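# Clip red and black leads onto matching metal strips

## Task

Fasten each lead's clip securely onto the exposed metal of its own strip: the red lead on the strip with the red sleeve, the black lead on the strip with the black sleeve. Neither strip may be bent, and both leads must stay plugged in.

## Robot and tools

Robot: two Doosan arms, left_arm and right_arm, each with a Robotiq 140 two-finger gripper and a wrist camera. The fingers can fold at a hinge. A part held in the outer quarter of the pads, near the fingertips, gets the requested squeeze. A part held closer to the palm can be dragged inward, gripped loosely, or squeezed harder than asked. Fingertips pushed straight into a surface fold easily, so a move can overshoot with little sign of contact.

Frames: every hand pose, velocity and target is in that arm's own base frame. Fixed cameras and the table use the scene frame: origin at table height midway between the nominal bases, +z up, +x out over the table, left_arm toward +y. Calibrated bases in the scene frame: left_arm at (-0.071, +0.517, 0), quat_wxyz (+1.000, 0, 0, +0.016); right_arm at (+0.078, -0.479, 0), quat_wxyz (+1.000, 0, 0, -0.002). The gripper's fingers point along its +z axis and close along its y axis. end_effector_position is the point between the closed pads. Fingertips reach about 33 mm past it at gaps up to 40 mm, and about 9 mm past it when fully open.

Row layout: one row always has 20 numbers covering both arms. The first 10 are left_arm x, y, z (metres), qw, qx, qy, qz (w first), then gripper position, force_limit, speed. The next 10 are the same fields for right_arm. Position, orientation and fingers are absolute targets in the arm's base frame, not offsets. The three gripper numbers range from -1 to 1. position +1 is fully open (140 mm), about -0.8 brings the pads together, and -1 closes until blocked. force_limit sets pad force after a slow close: about 14 N at -1, 40 N at 0, 58 N at +1. speed sets closing rate: about 30 mm/s at -1, 140 at 0, 250 at +1. A fast close grips much harder. Both start at +1. For an arm that should stay still, send its last reported pose and its previous gripper numbers again, since 0 counts as a command.

execute_actions(actions, cameras): actions is a list of actions. Each action is a list of up to 15 rows, one row per 1/30 s step; a short list repeats its last row. Each target must be within 0.6 m of the gripper's current position along each of its axes, or both arms refuse it. Each step the controller limits the command to 70 mm and 16 degrees from the measured pose, so read "Hand target" and keep commanding. An empty actions list returns camera images and the full state.

move(target, speed, blend, stop_force, zero, blocking, cameras): straight-line motion to one 20-number row or a list of up to 15 rows. Absolute targets, no 0.6 m check. speed is in m/s, 0.002 to 2, default 0.25; rotation is capped at twice that in rad/s. blend is a corner radius in metres for lists; 0 stops at each target. stop_force, 10 to 80 N, ends an arm's path when the push against its travel exceeds that amount. Use it only slowly and with the gripper not rotating. Leave it out when backing away from a contact. zero (default true) re-zeros the force reading first. blocking=false returns after about 0.5 s while the motion continues; it cannot be combined with stop_force. The paths ignore obstacles and the other arm, may lag or overshoot, and last at most 10 s. The "move:" line reports the outcome: done, off_target, moving, held or fault, plus limits (paced means clipped, held means steps were withheld). Keep paths away from an arm's own base.

wait(seconds 0-10), stop(), zoom_image(camera, region [x0,y0,x1,y1] pixels, at most 504x504, from the newest images), clear_fault(arm), read_manual(section), finished_scene(scene). Call finished_scene only once the goal holds with the robot hands-off, and make no other call in that reply. Cameras: cam_head_left, cam_head_right, cam_high, cam_low, cam_left_wrist, cam_right_wrist, each 896x504; ["all"] shows every one.

Results: end_effector_position, quat and velocities in the base frame. object_status: 0 moving, 2 stopped while closing (a grip; confirm this after closing), 1 stopped while opening, 3 reached the requested position or pads met. position_measured is in counts: 3 fully open, 139 about 60 mm, 230 pads touching. To grip harder, raise force_limit and change position slightly, e.g. -1 to -0.98. Flange force, joint torques and external torques help spot contact. Motor heat warnings may appear.

Avoid: dropping or flinging parts, or anything leaving the table. Avoid hard hits, presses between the two arms, and targets pushed past a firm contact. A fault stops the arm until clear_fault; the force fault triggers at 144 N. Torque limits are 140 N m at the elbow and 39.6 N m at the wrist joints. Do not twist stiff parts or bend the strips.

Each tool is called after ">>>" by a JSON object that holds its "name" and its "arguments", one argument or row to a line.

## Session

>>> {"name": "execute_actions", "arguments": {
  "actions": []
}}

Scene clock: 0.00 s.
left_arm: end_effector_position=(+0.4804, -0.3512, +0.3812) position_measured=3 object_status=3 end_effector_quat_wxyz=(+0.219, +0.590, -0.639, +0.442) | right_arm: end_effector_position=(+0.5739, -0.4251, +0.2190) position_measured=3 object_status=3 end_effector_quat_wxyz=(+0.093, +0.524, -0.510, +0.676)
Joint positions: left_arm=[-0.275 -0.181 2.138 -1.176 0.908 3.598] | right_arm=[-0.501 0.275 2.433 0.46 -1.107 2.018]
Joint velocities: within noise
Joint torques (N m): no reading
External joint torques (N m): no reading
Flange force (N): no reading
Hand target: left_arm +0.4804, -0.3512, +0.3812; +0.219, +0.590, -0.639, +0.442 | right_arm +0.5739, -0.4251, +0.2190; +0.093, +0.524, -0.510, +0.676
Tool commands: left_gripper/position=+1.0 left_gripper/force_limit=+1.0 left_gripper/speed=+1.0 right_gripper/position=+1.0 right_gripper/force_limit=+1.0 right_gripper/speed=+1.0

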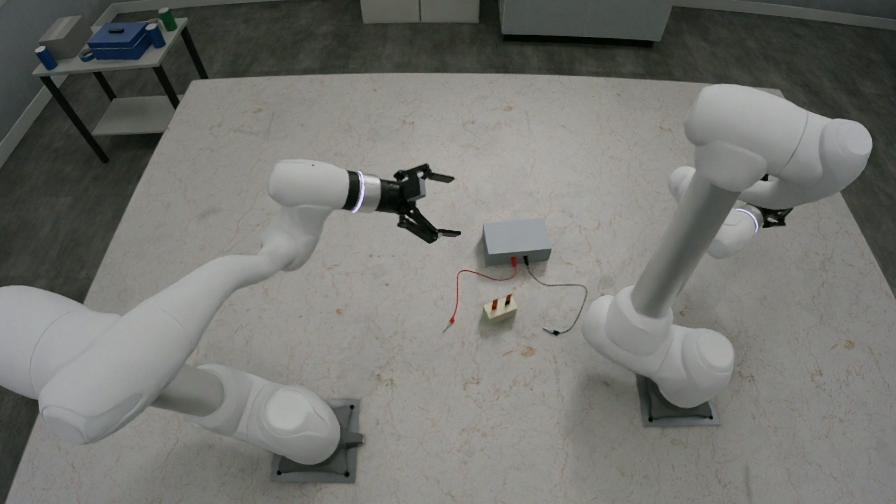

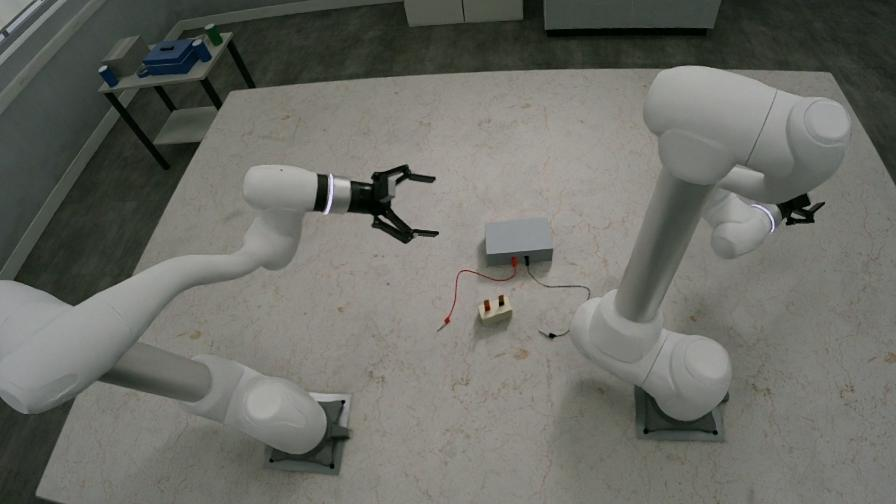

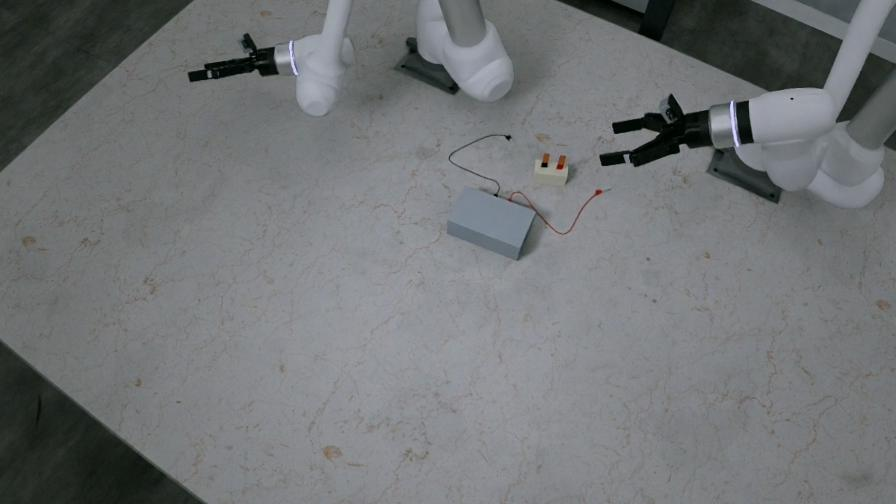

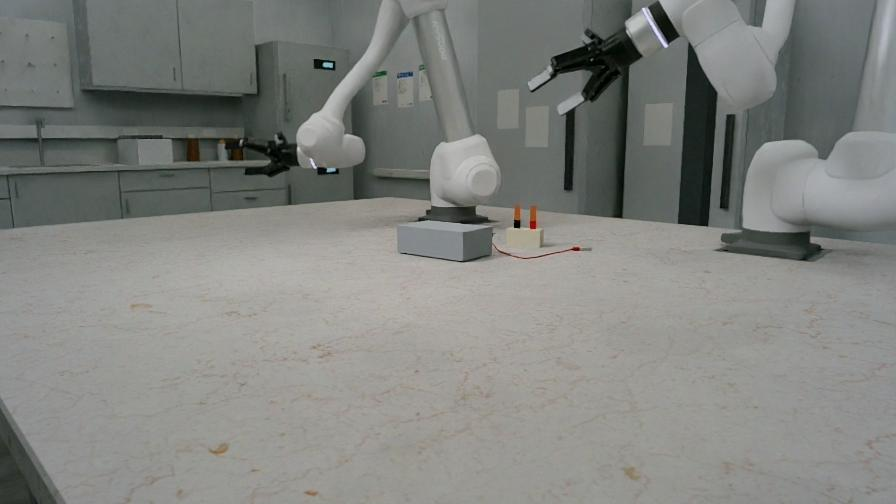

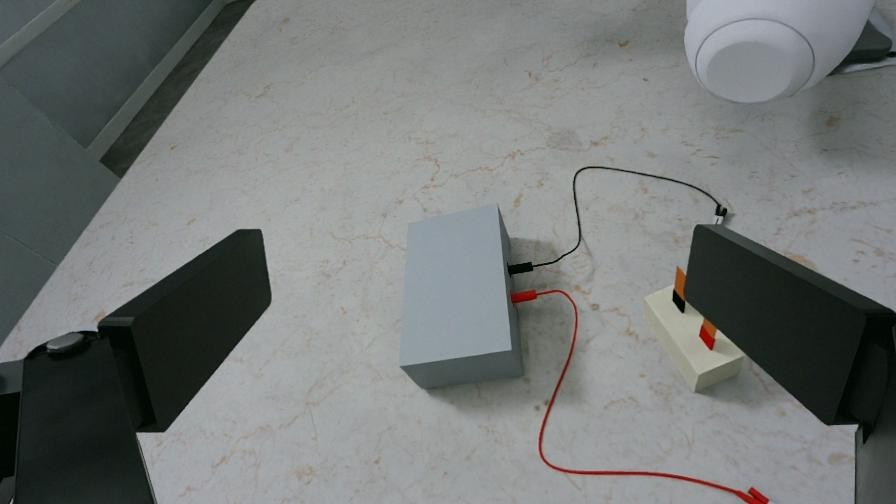

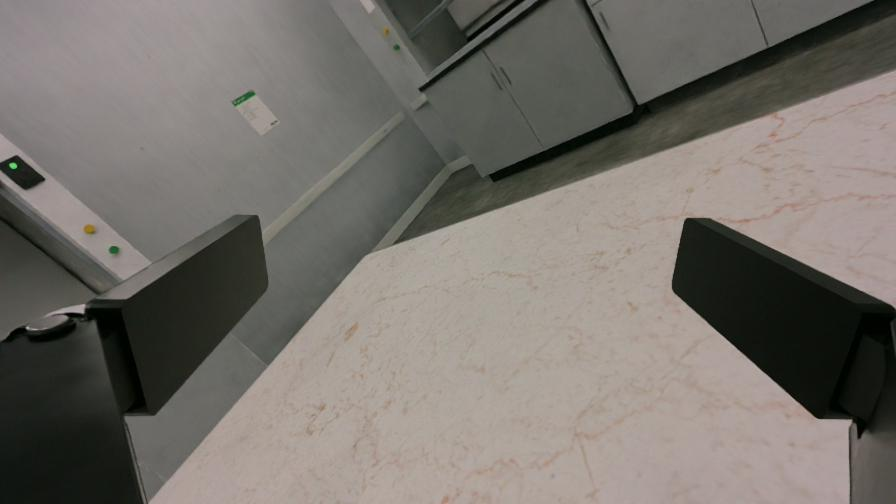

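>>> {"name": "zoom_image", "arguments": {
  "camera": "cam_left_wrist",
  "region": [392, 130, 896, 504]
}}

>>> {"name": "zoom_image", "arguments": {
  "camera": "cam_head_left",
  "region": [420, 200, 620, 360]
}}

>>> {"name": "zoom_image", "arguments": {
  "camera": "cam_low",
  "region": [380, 190, 620, 280]
}}

>>> {"name": "zoom_image", "arguments": {
  "camera": "cam_high",
  "region": [420, 110, 640, 270]
}}

>>> {"name": "zoom_image", "arguments": {
  "camera": "cam_left_wrist",
  "region": [630, 240, 790, 400]
}}

Scaled by 1.000.

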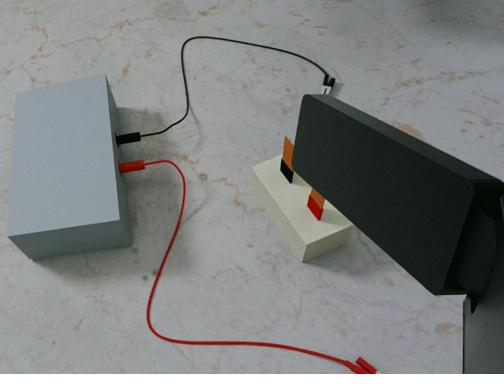

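Scaled by 2.520 from the camera's 896x504 image, which has a finer 1280x720 frame.

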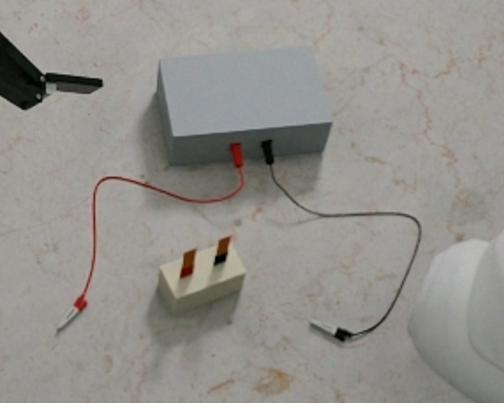

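Scaled by 2.100 from the camera's 896x504 image, which has a finer 1280x720 frame.

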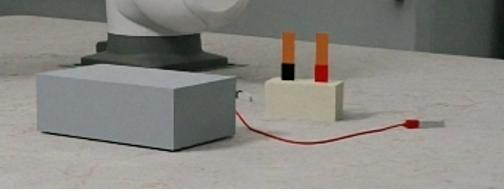

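Scaled by 2.291 from the camera's 896x504 image, which has a finer 1280x720 frame.

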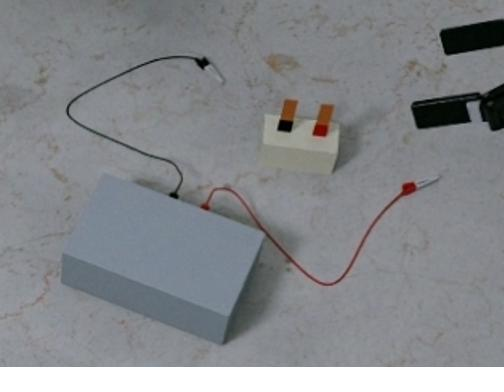

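Scaled by 3.150 from the camera's 896x504 image, which has a finer 1280x720 frame.

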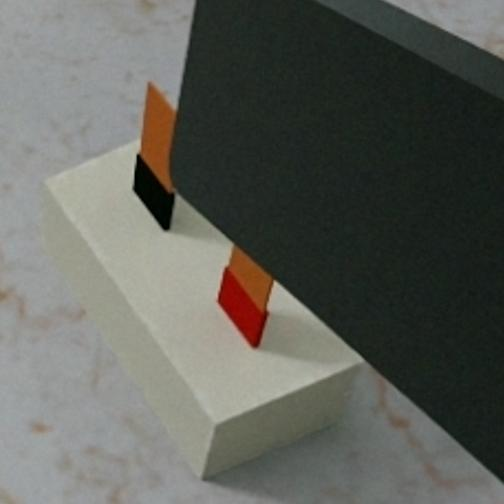

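>>> {"name": "move", "arguments": {
  "target": [
    [0.40,-0.33,0.25,0,1,0,0,1,1,1,0.45,0.10,0.30,0,0.996,-0.087,0,1,1,1],
    [0.321,-0.317,0.12,0,0.4617,0.887,0,1,1,1,0.189,0.390,0.12,0,0.8387,0.5446,0,1,1,1]
  ],
  "speed": 0.6,
  "blend": [0.1,0],
  "cameras": ["all"]
}}

Scene clock: 12.83 s.
left_arm: end_effector_position=(+0.3210, -0.3170, +0.1200) position_measured=3 object_status=3 end_effector_quat_wxyz=(+0.000, +0.462, +0.887, +0.000) | right_arm: end_effector_position=(+0.1890, +0.3900, +0.1200) position_measured=3 object_status=3 end_effector_quat_wxyz=(+0.000, +0.839, +0.545, +0.000)
Joint positions: left_arm=[-0.856 -0.014 2.194 0 0.961 -1.467] | right_arm=[1.04 -0.043 2.222 0 0.963 1.459]
Joint torques (N m): left_arm=[1.02 -38.76 -33.49 3.65 -0.09 -0.15] | right_arm=[-1.73 -31.45 -33.82 3.57 0.41 0.32]
External joint torques (N m): left_arm=[-0.91 6.05 -0.66 -0.15 0.13 0.15] | right_arm=[1.66 2.04 -0.25 -0.07 -0.47 -0.32]
Flange force (N): left_arm=[-10.9 0.3 5.9] | right_arm=[4.2 -3.0 3.2]
Hand target: left_arm +0.3210, -0.3170, +0.1200; +0.000, +0.462, +0.887, +0.000 | right_arm +0.1890, +0.3900, +0.1200; +0.000, +0.839, +0.545, +0.000
Off the commanded pose: left_arm 0.000 m, 0 deg | right_arm 0.000 m, 0 deg.
move: done; limits=paced

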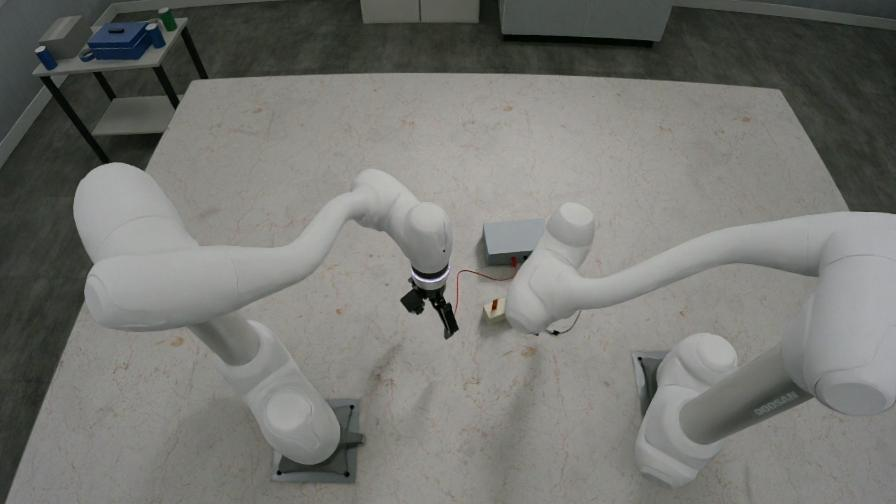

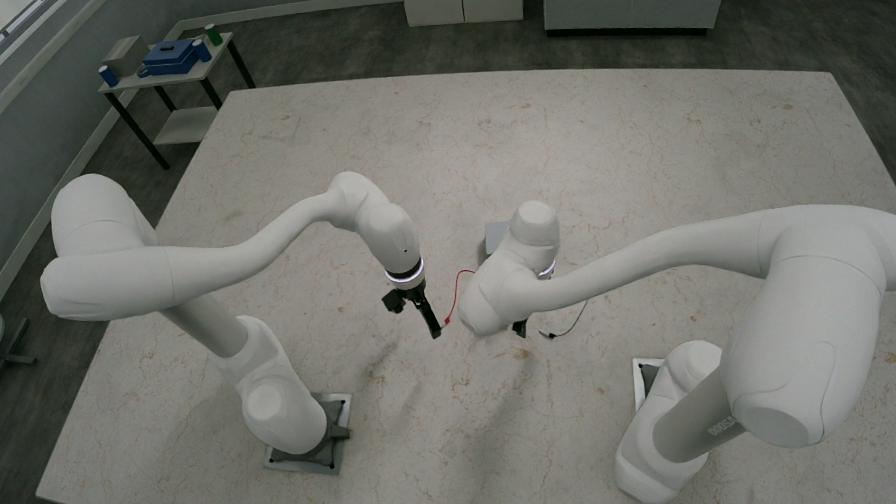

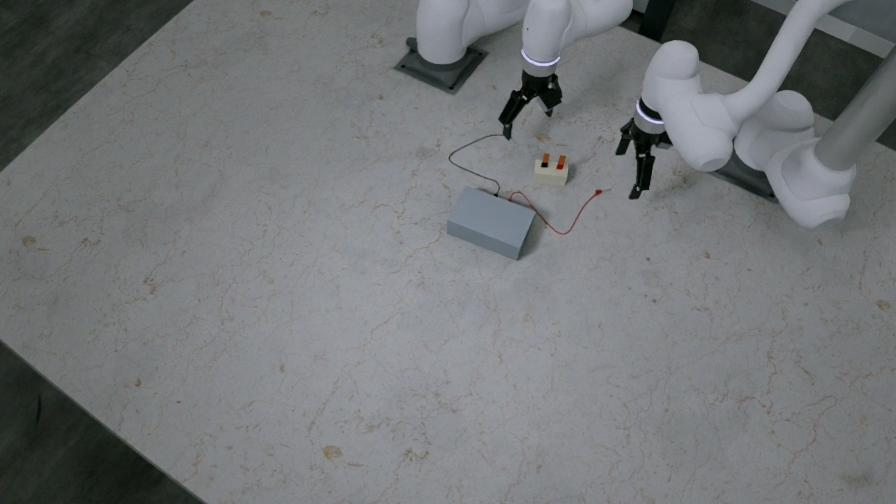

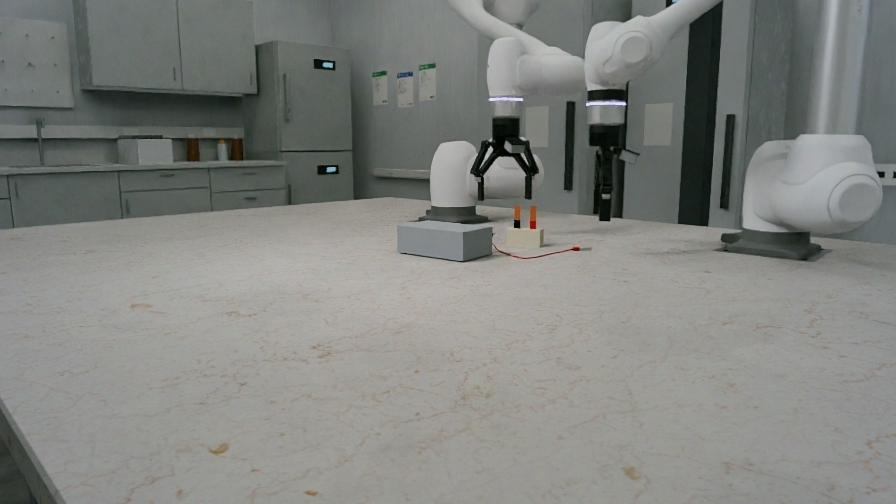

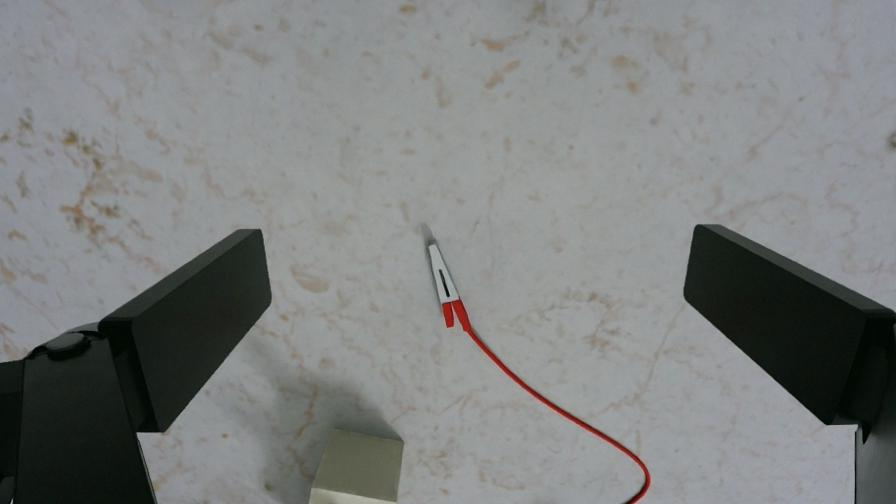

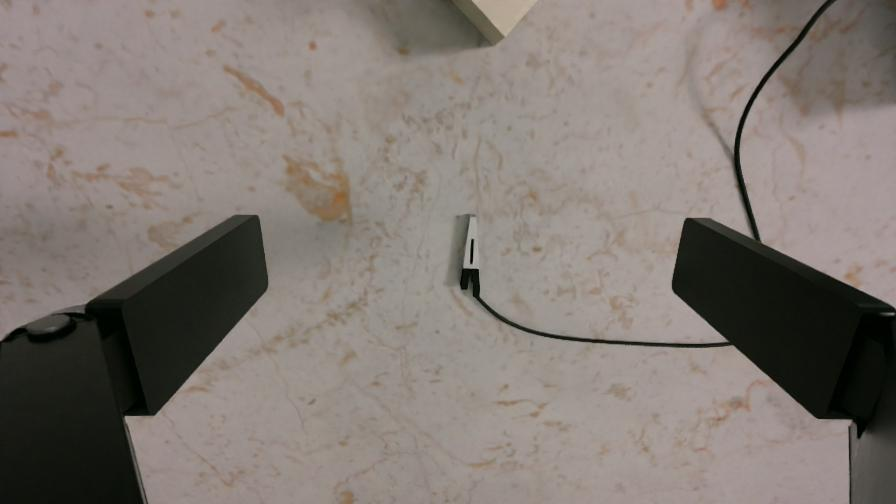

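>>> {"name": "zoom_image", "arguments": {
  "camera": "cam_left_wrist",
  "region": [390, 210, 510, 350]
}}

>>> {"name": "zoom_image", "arguments": {
  "camera": "cam_right_wrist",
  "region": [410, 190, 530, 310]
}}

>>> {"name": "zoom_image", "arguments": {
  "camera": "cam_low",
  "region": [470, 190, 620, 270]
}}

>>> {"name": "zoom_image", "arguments": {
  "camera": "cam_high",
  "region": [490, 120, 650, 240]
}}

Scaled by 3.600 from the camera's 896x504 image, which has a finer 1280x720 frame.

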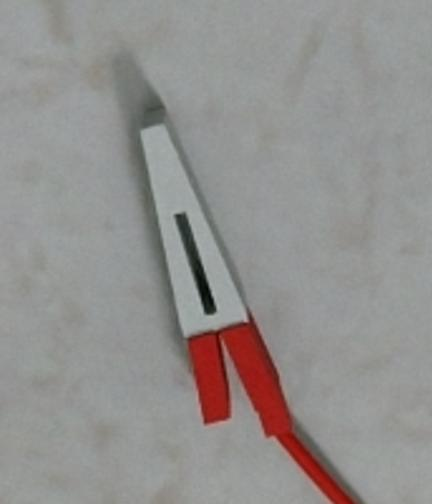

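Scaled by 4.200 from the camera's 896x504 image, which has a finer 1280x720 frame.

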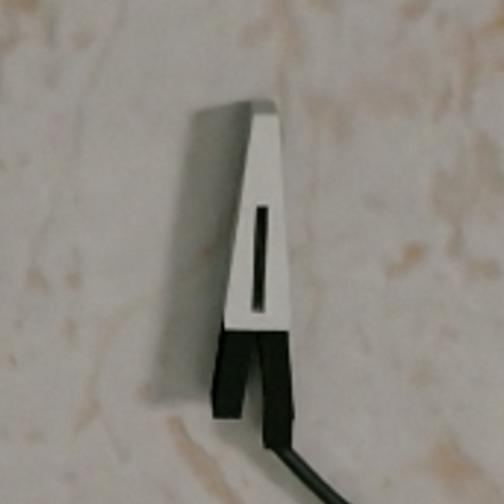

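Scaled by 3.360 from the camera's 896x504 image, which has a finer 1280x720 frame.

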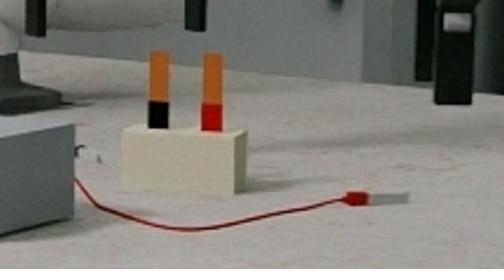

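Scaled by 3.150 from the camera's 896x504 image, which has a finer 1280x720 frame.

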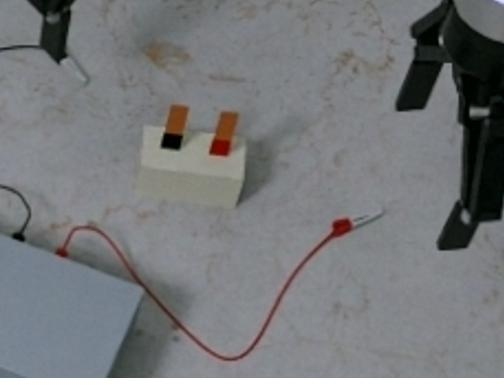

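>>> {"name": "move", "arguments": {
  "target": [0.3124,-0.3047,0.09,0,0.4617,0.887,0,-1,-1,0.5,0.1951,0.4037,0.09,0,0.8387,0.5446,0,-1,-1,0.5],
  "speed": 0.1,
  "cameras": ["cam_left_wrist","cam_right_wrist","cam_low"]
}}

Scene clock: 18.97 s.
left_arm: end_effector_position=(+0.3124, -0.3047, +0.0900) position_measured=235 object_status=3 end_effector_quat_wxyz=(+0.000, +0.462, +0.887, +0.000) | right_arm: end_effector_position=(+0.1951, +0.4037, +0.0900) position_measured=235 object_status=3 end_effector_quat_wxyz=(+0.000, +0.839, +0.545, +0.000)
Joint positions: left_arm=[-0.852 -0.001 2.249 0 0.894 -1.463] | right_arm=[1.044 0.018 2.229 0 0.895 1.463]
Joint torques (N m): left_arm=[0.61 -38.5 -31.67 3.48 0.03 -0.4] | right_arm=[-1.67 -36.09 -31.86 3.41 0.41 0.33]
External joint torques (N m): left_arm=[-0.58 6.31 -0.82 -0.15 0.01 0.4] | right_arm=[1.58 2.22 -0.52 -0.09 -0.47 -0.33]
Flange force (N): left_arm=[-11.4 1.7 7.3] | right_arm=[4.7 -2.7 3.4]
Hand target: left_arm +0.3124, -0.3047, +0.0900; +0.000, +0.462, +0.887, +0.000 | right_arm +0.1951, +0.4037, +0.0900; +0.000, +0.839, +0.545, +0.000
Off the commanded pose: left_arm 0.000 m, 0 deg | right_arm 0.000 m, 0 deg.
move: done
Images, in order (width x height): cam_low 896x504, cam_left_wrist 896x504, cam_right_wrist 896x504.

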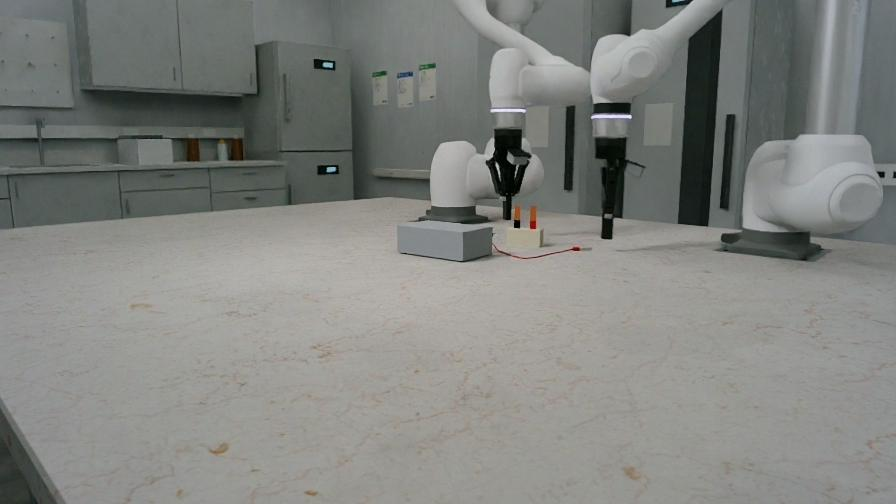

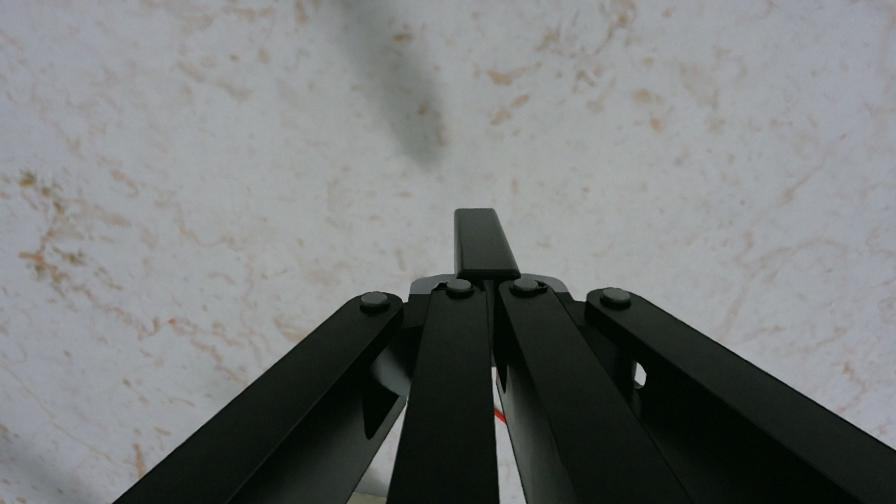

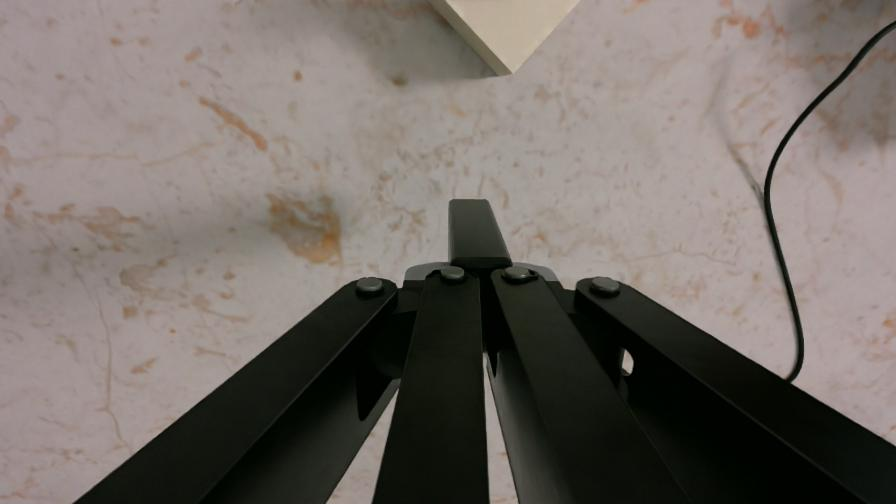

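>>> {"name": "move", "arguments": {
  "target": [0.3124,-0.3047,0.015,0,0.4617,0.887,0,-1,-1,0.5,0.1951,0.4037,0.015,0,0.8387,0.5446,0,-1,-1,0.5],
  "speed": 0.02,
  "stop_force": 12,
  "cameras": ["cam_low"]
}}

Scene clock: 23.40 s.
left_arm: end_effector_position=(+0.3124, -0.3047, +0.0572) position_measured=235 object_status=3 end_effector_quat_wxyz=(+0.000, +0.462, +0.887, +0.000) | right_arm: end_effector_position=(+0.1951, +0.4037, +0.0324) position_measured=235 object_status=3 end_effector_quat_wxyz=(+0.000, +0.839, +0.545, +0.000)
Joint positions: left_arm=[-0.852 0.044 2.28 0 0.818 -1.463] | right_arm=[1.044 0.099 2.281 0 0.762 1.463]
Joint torques (N m): left_arm=[0.4 -4.59 -10.55 3.43 -7.9 -0.37] | right_arm=[-2.22 -1.63 -9.18 3.16 -7.86 0.32]
External joint torques (N m): left_arm=[-0.33 -30.24 -19.86 -0.31 7.93 0.37] | right_arm=[2.09 -36.86 -19.51 -0.22 7.8 -0.32]
Flange force (N): left_arm=[13.1 -2.4 -80.5] | right_arm=[-18.7 -4.5 -90.8]
Hand target: left_arm +0.3124, -0.3047, +0.0572; +0.000, +0.462, +0.887, +0.000 | right_arm +0.1951, +0.4037, +0.0324; +0.000, +0.839, +0.545, +0.000
Off the commanded pose: left_arm 0.042 m, 0 deg | right_arm 0.017 m, 0 deg.
move: contact (left_arm, right_arm)
Images, in order (width x height): cam_low 896x504.

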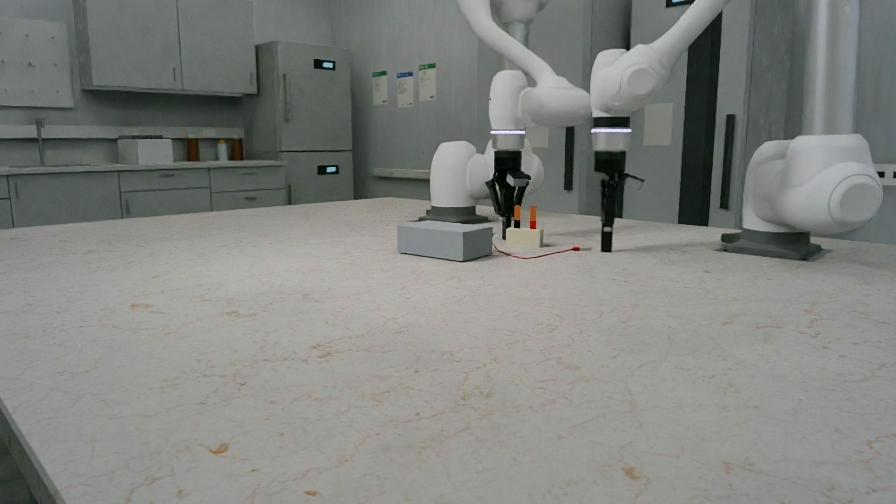

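>>> {"name": "move", "arguments": {
  "target": [
    [0.3124,-0.3047,0.12,0,0.4617,0.887,0,-1,-1,0.5,0.1951,0.4037,0.09,0,0.8387,0.5446,0,-1,-1,0.5],
    [0.3543,-0.3722,0.10,0,0.342,0.9397,0,-0.325,-1,0.5,0.1673,0.3313,0.075,0,0.8443,0.5358,0,-0.325,-1,0.5]
  ],
  "speed": 0.25,
  "blend": [0.02,0],
  "cameras": ["cam_left_wrist","cam_right_wrist","cam_low","cam_high"]
}}

Scene clock: 26.90 s.
left_arm: end_effector_position=(+0.3543, -0.3722, +0.1000) position_measured=170 object_status=0 end_effector_quat_wxyz=(+0.000, +0.342, +0.940, +0.000) | right_arm: end_effector_position=(+0.1673, +0.3313, +0.0750) position_measured=170 object_status=0 end_effector_quat_wxyz=(+0.000, +0.844, +0.536, +0.000)
Joint positions: left_arm=[-0.877 0.107 2.109 0 0.925 -1.75] | right_arm=[1.01 -0.091 2.367 0 0.865 1.45]
Joint torques (N m): left_arm=[0.76 -51.07 -32.43 3.64 0.03 -0.34] | right_arm=[-1.41 -23.81 -31.05 3.32 0.4 0.33]
External joint torques (N m): left_arm=[-0.52 6.73 -0.84 -0.23 0.01 0.34] | right_arm=[1.27 1.71 -0.57 -0.08 -0.46 -0.33]
Flange force (N): left_arm=[-11.4 -1.6 6.8] | right_arm=[4.3 -2.4 3.1]
Hand target: left_arm +0.3543, -0.3722, +0.1000; +0.000, +0.342, +0.940, +0.000 | right_arm +0.1673, +0.3313, +0.0750; +0.000, +0.844, +0.536, +0.000
Off the commanded pose: left_arm 0.000 m, 0 deg | right_arm 0.000 m, 0 deg.
move: done
Images, in order (width x height): cam_high 896x504, cam_low 896x504, cam_left_wrist 896x504, cam_right_wrist 896x504.

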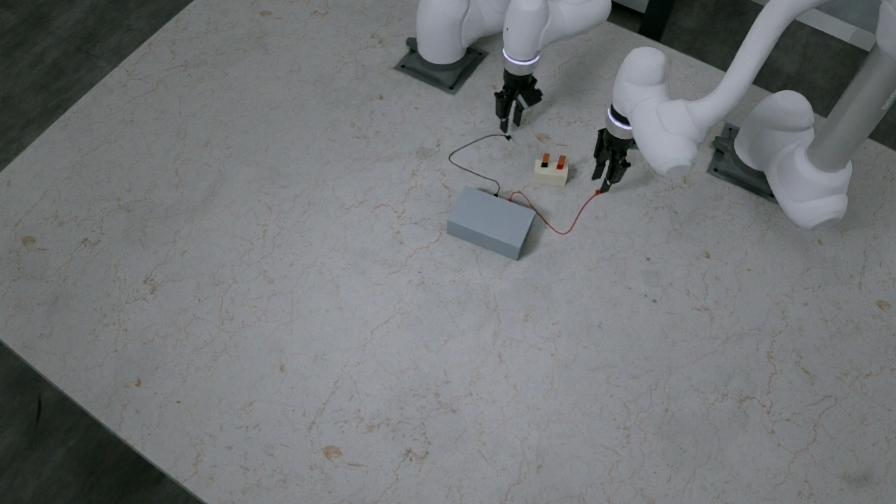

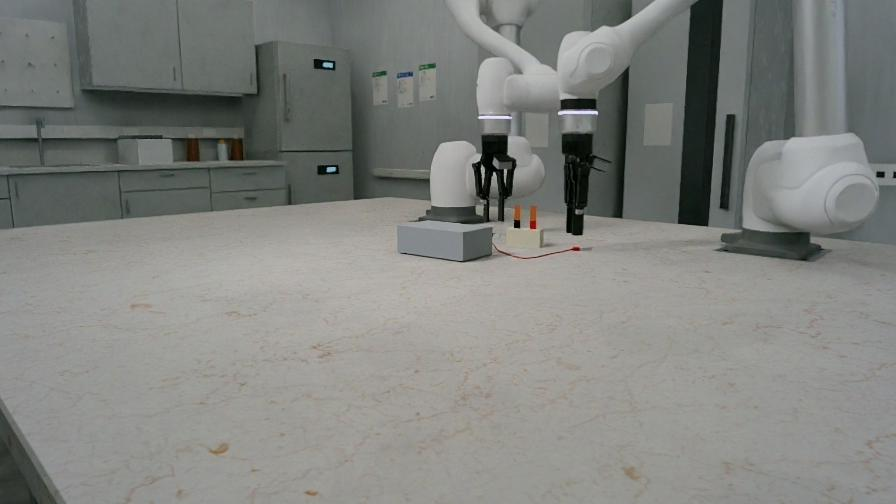

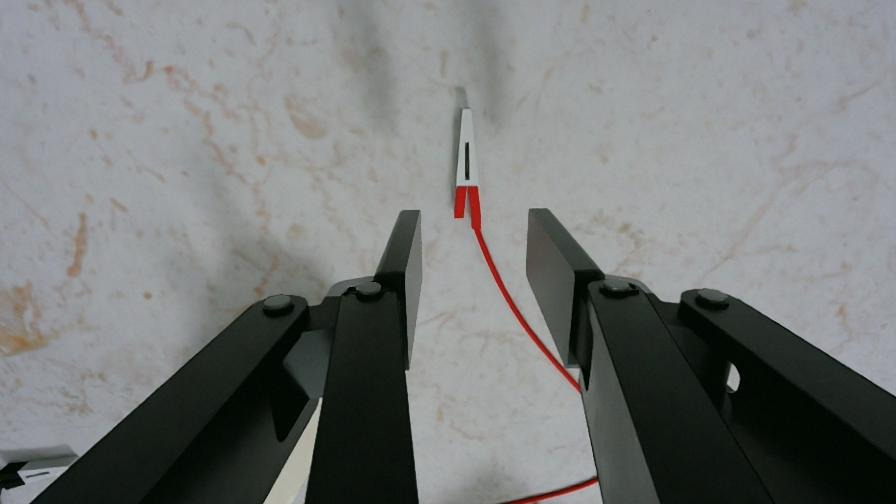

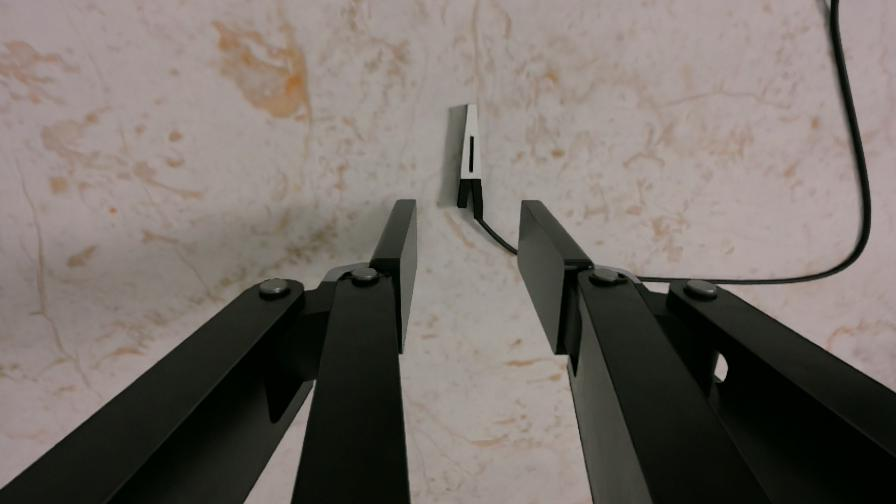

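>>> {"name": "move", "arguments": {
  "target": [0.3543,-0.3722,0.074,0,0.3297,0.9441,0,-0.325,-1,0.5,0.1669,0.3304,0.049,0,0.8443,0.5358,0,-0.325,-1,0.5],
  "speed": 0.08,
  "cameras": ["cam_left_wrist","cam_right_wrist"]
}}

>>> {"name": "zoom_image", "arguments": {
  "camera": "cam_left_wrist",
  "region": [380, 90, 580, 290]
}}

>>> {"name": "zoom_image", "arguments": {
  "camera": "cam_right_wrist",
  "region": [370, 90, 570, 290]
}}

Scene clock: 30.33 s.
left_arm: end_effector_position=(+0.3543, -0.3722, +0.0740) position_measured=170 object_status=3 end_effector_quat_wxyz=(+0.000, +0.330, +0.944, +0.000) | right_arm: end_effector_position=(+0.1669, +0.3304, +0.0490) position_measured=170 object_status=3 end_effector_quat_wxyz=(+0.000, +0.844, +0.536, +0.000)
Joint positions: left_arm=[-0.877 0.138 2.133 0 0.871 -1.776] | right_arm=[1.01 -0.051 2.395 0 0.798 1.45]
Joint torques (N m): left_arm=[1.46 -51.79 -31.08 3.48 -0.18 -0.34] | right_arm=[-1.85 -25.93 -29.3 3.09 0.03 0.32]
External joint torques (N m): left_arm=[-1.39 5.92 -0.81 -0.22 0.21 0.34] | right_arm=[1.74 1.6 -0.48 -0.03 -0.09 -0.32]
Flange force (N): left_arm=[-9.6 -3.4 6.1] | right_arm=[4.0 -3.7 2.4]
Hand target: left_arm +0.3543, -0.3722, +0.0740; +0.000, +0.330, +0.944, +0.000 | right_arm +0.1669, +0.3304, +0.0490; +0.000, +0.844, +0.536, +0.000
Off the commanded pose: left_arm 0.000 m, 0 deg | right_arm 0.000 m, 0 deg.
move: done
Images, in order (width x height): cam_left_wrist 896x504, cam_right_wrist 896x504.

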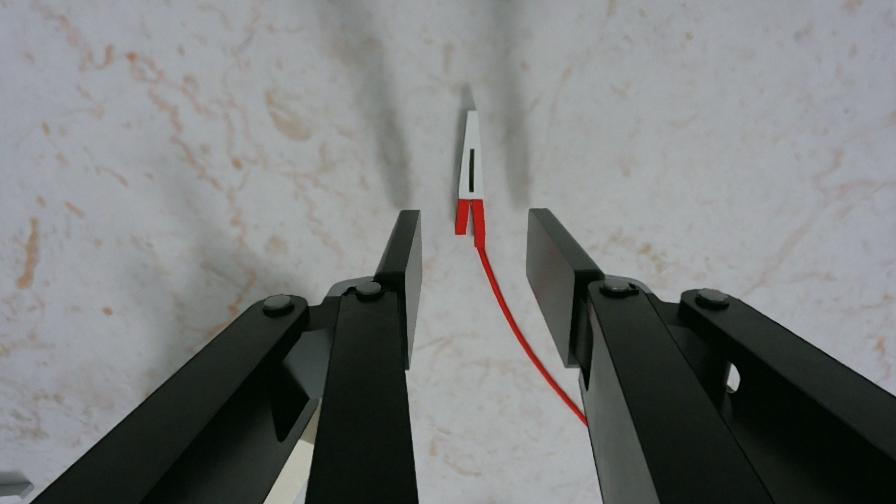

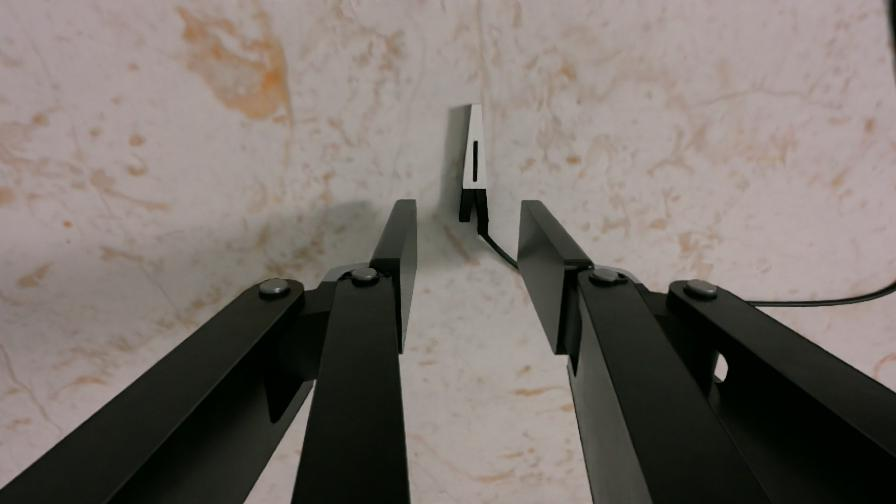

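Scaled by 2.520 from the camera's 896x504 image, which has a finer 1280x720 frame.

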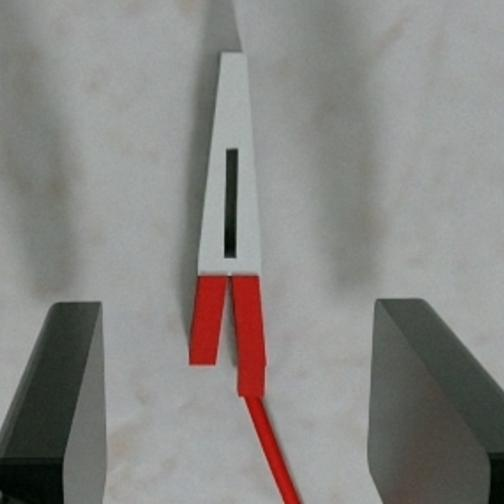

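Scaled by 2.520 from the camera's 896x504 image, which has a finer 1280x720 frame.

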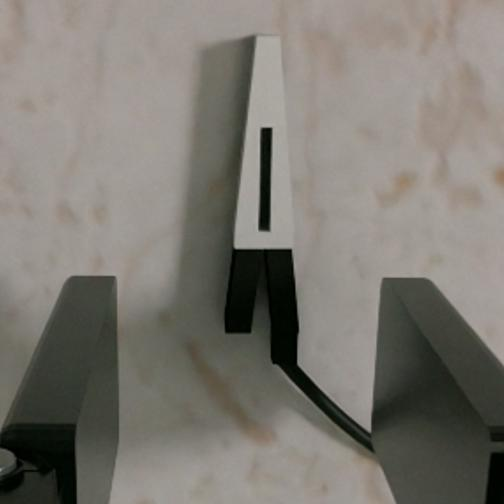

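>>> {"name": "move", "arguments": {
  "target": [
    [0.3543,-0.3722,0.061,0,0.3297,0.9441,0,-0.325,-1,0.5,0.1669,0.3304,0.036,0,0.8443,0.5358,0,-0.325,-1,0.5],
    [0.3543,-0.3722,0.061,0,0.3297,0.9441,0,-1,0,-1,0.1669,0.3304,0.036,0,0.8443,0.5358,0,-1,0,-1]
  ],
  "speed": 0.05,
  "cameras": ["cam_left_wrist","cam_right_wrist"]
}}

>>> {"name": "zoom_image", "arguments": {
  "camera": "cam_left_wrist",
  "region": [380, 90, 580, 290]
}}

>>> {"name": "zoom_image", "arguments": {
  "camera": "cam_right_wrist",
  "region": [370, 90, 570, 290]
}}

Scene clock: 33.50 s.
left_arm: end_effector_position=(+0.3543, -0.3722, +0.0610) position_measured=221 object_status=0 end_effector_quat_wxyz=(+0.000, +0.330, +0.944, +0.000) | right_arm: end_effector_position=(+0.1669, +0.3304, +0.0360) position_measured=221 object_status=0 end_effector_quat_wxyz=(+0.000, +0.844, +0.536, +0.000)
Joint positions: left_arm=[-0.877 0.154 2.144 0 0.844 -1.776] | right_arm=[1.01 -0.029 2.407 0 0.764 1.45]
Joint torques (N m): left_arm=[0.21 -47.67 -26.98 2.99 -0.71 -0.36] | right_arm=[-2.96 -25.06 -25.97 2.35 0.3 0.4]
External joint torques (N m): left_arm=[-0.12 0.72 -4.19 0.2 0.75 0.36] | right_arm=[2.84 -0.37 -2.76 0.59 -0.36 -0.4]
Flange force (N): left_arm=[-8.7 -0.7 -4.1] | right_arm=[4.6 -6.5 -2.3]
Hand target: left_arm +0.3543, -0.3722, +0.0610; +0.000, +0.330, +0.944, +0.000 | right_arm +0.1669, +0.3304, +0.0360; +0.000, +0.844, +0.536, +0.000
Off the commanded pose: left_arm 0.000 m, 0 deg | right_arm 0.000 m, 0 deg.
move: done
Images, in order (width x height): cam_left_wrist 896x504, cam_right_wrist 896x504.

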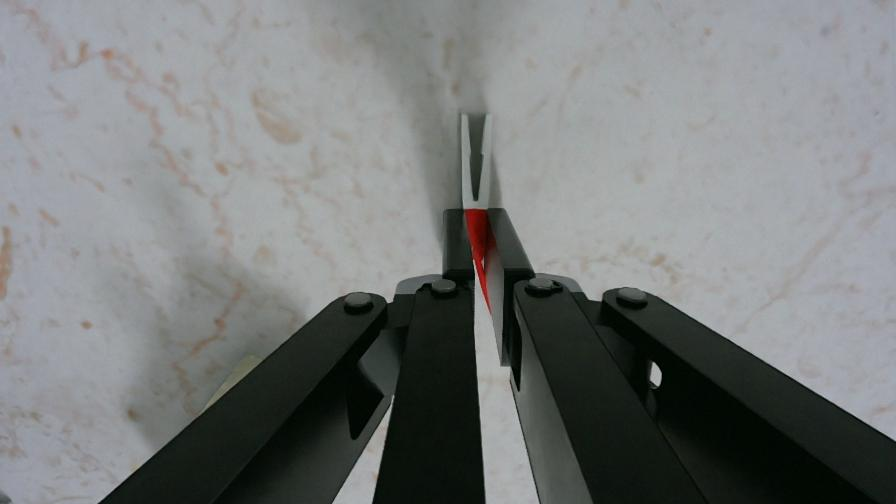

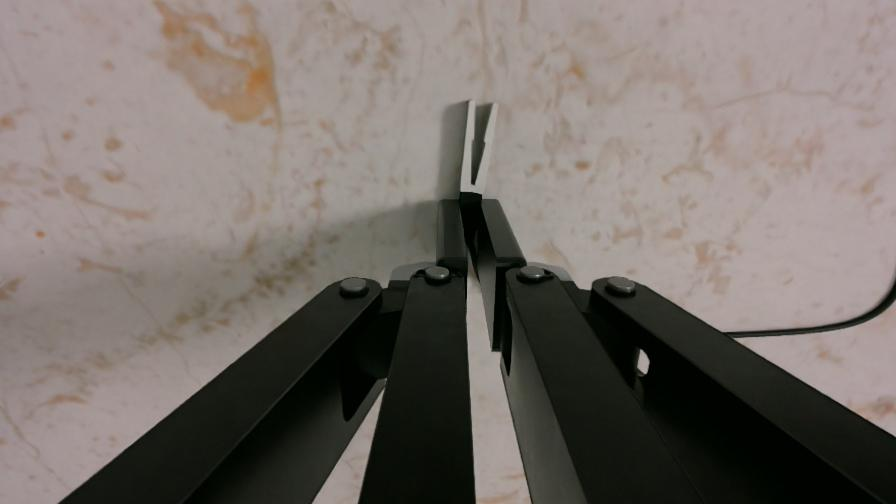

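Scaled by 2.520 from the camera's 896x504 image, which has a finer 1280x720 frame.

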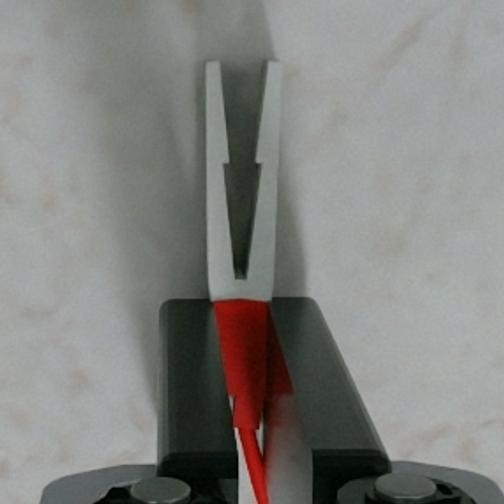

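Scaled by 2.520 from the camera's 896x504 image, which has a finer 1280x720 frame.

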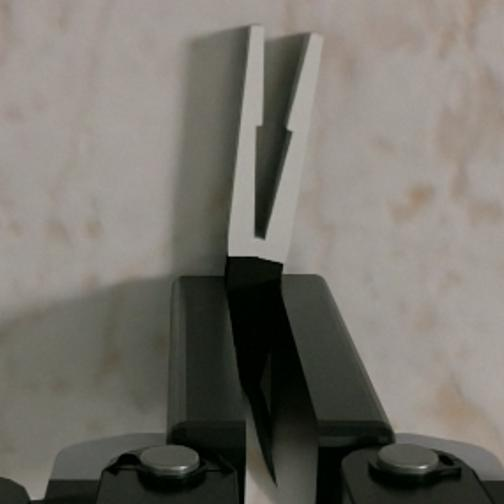

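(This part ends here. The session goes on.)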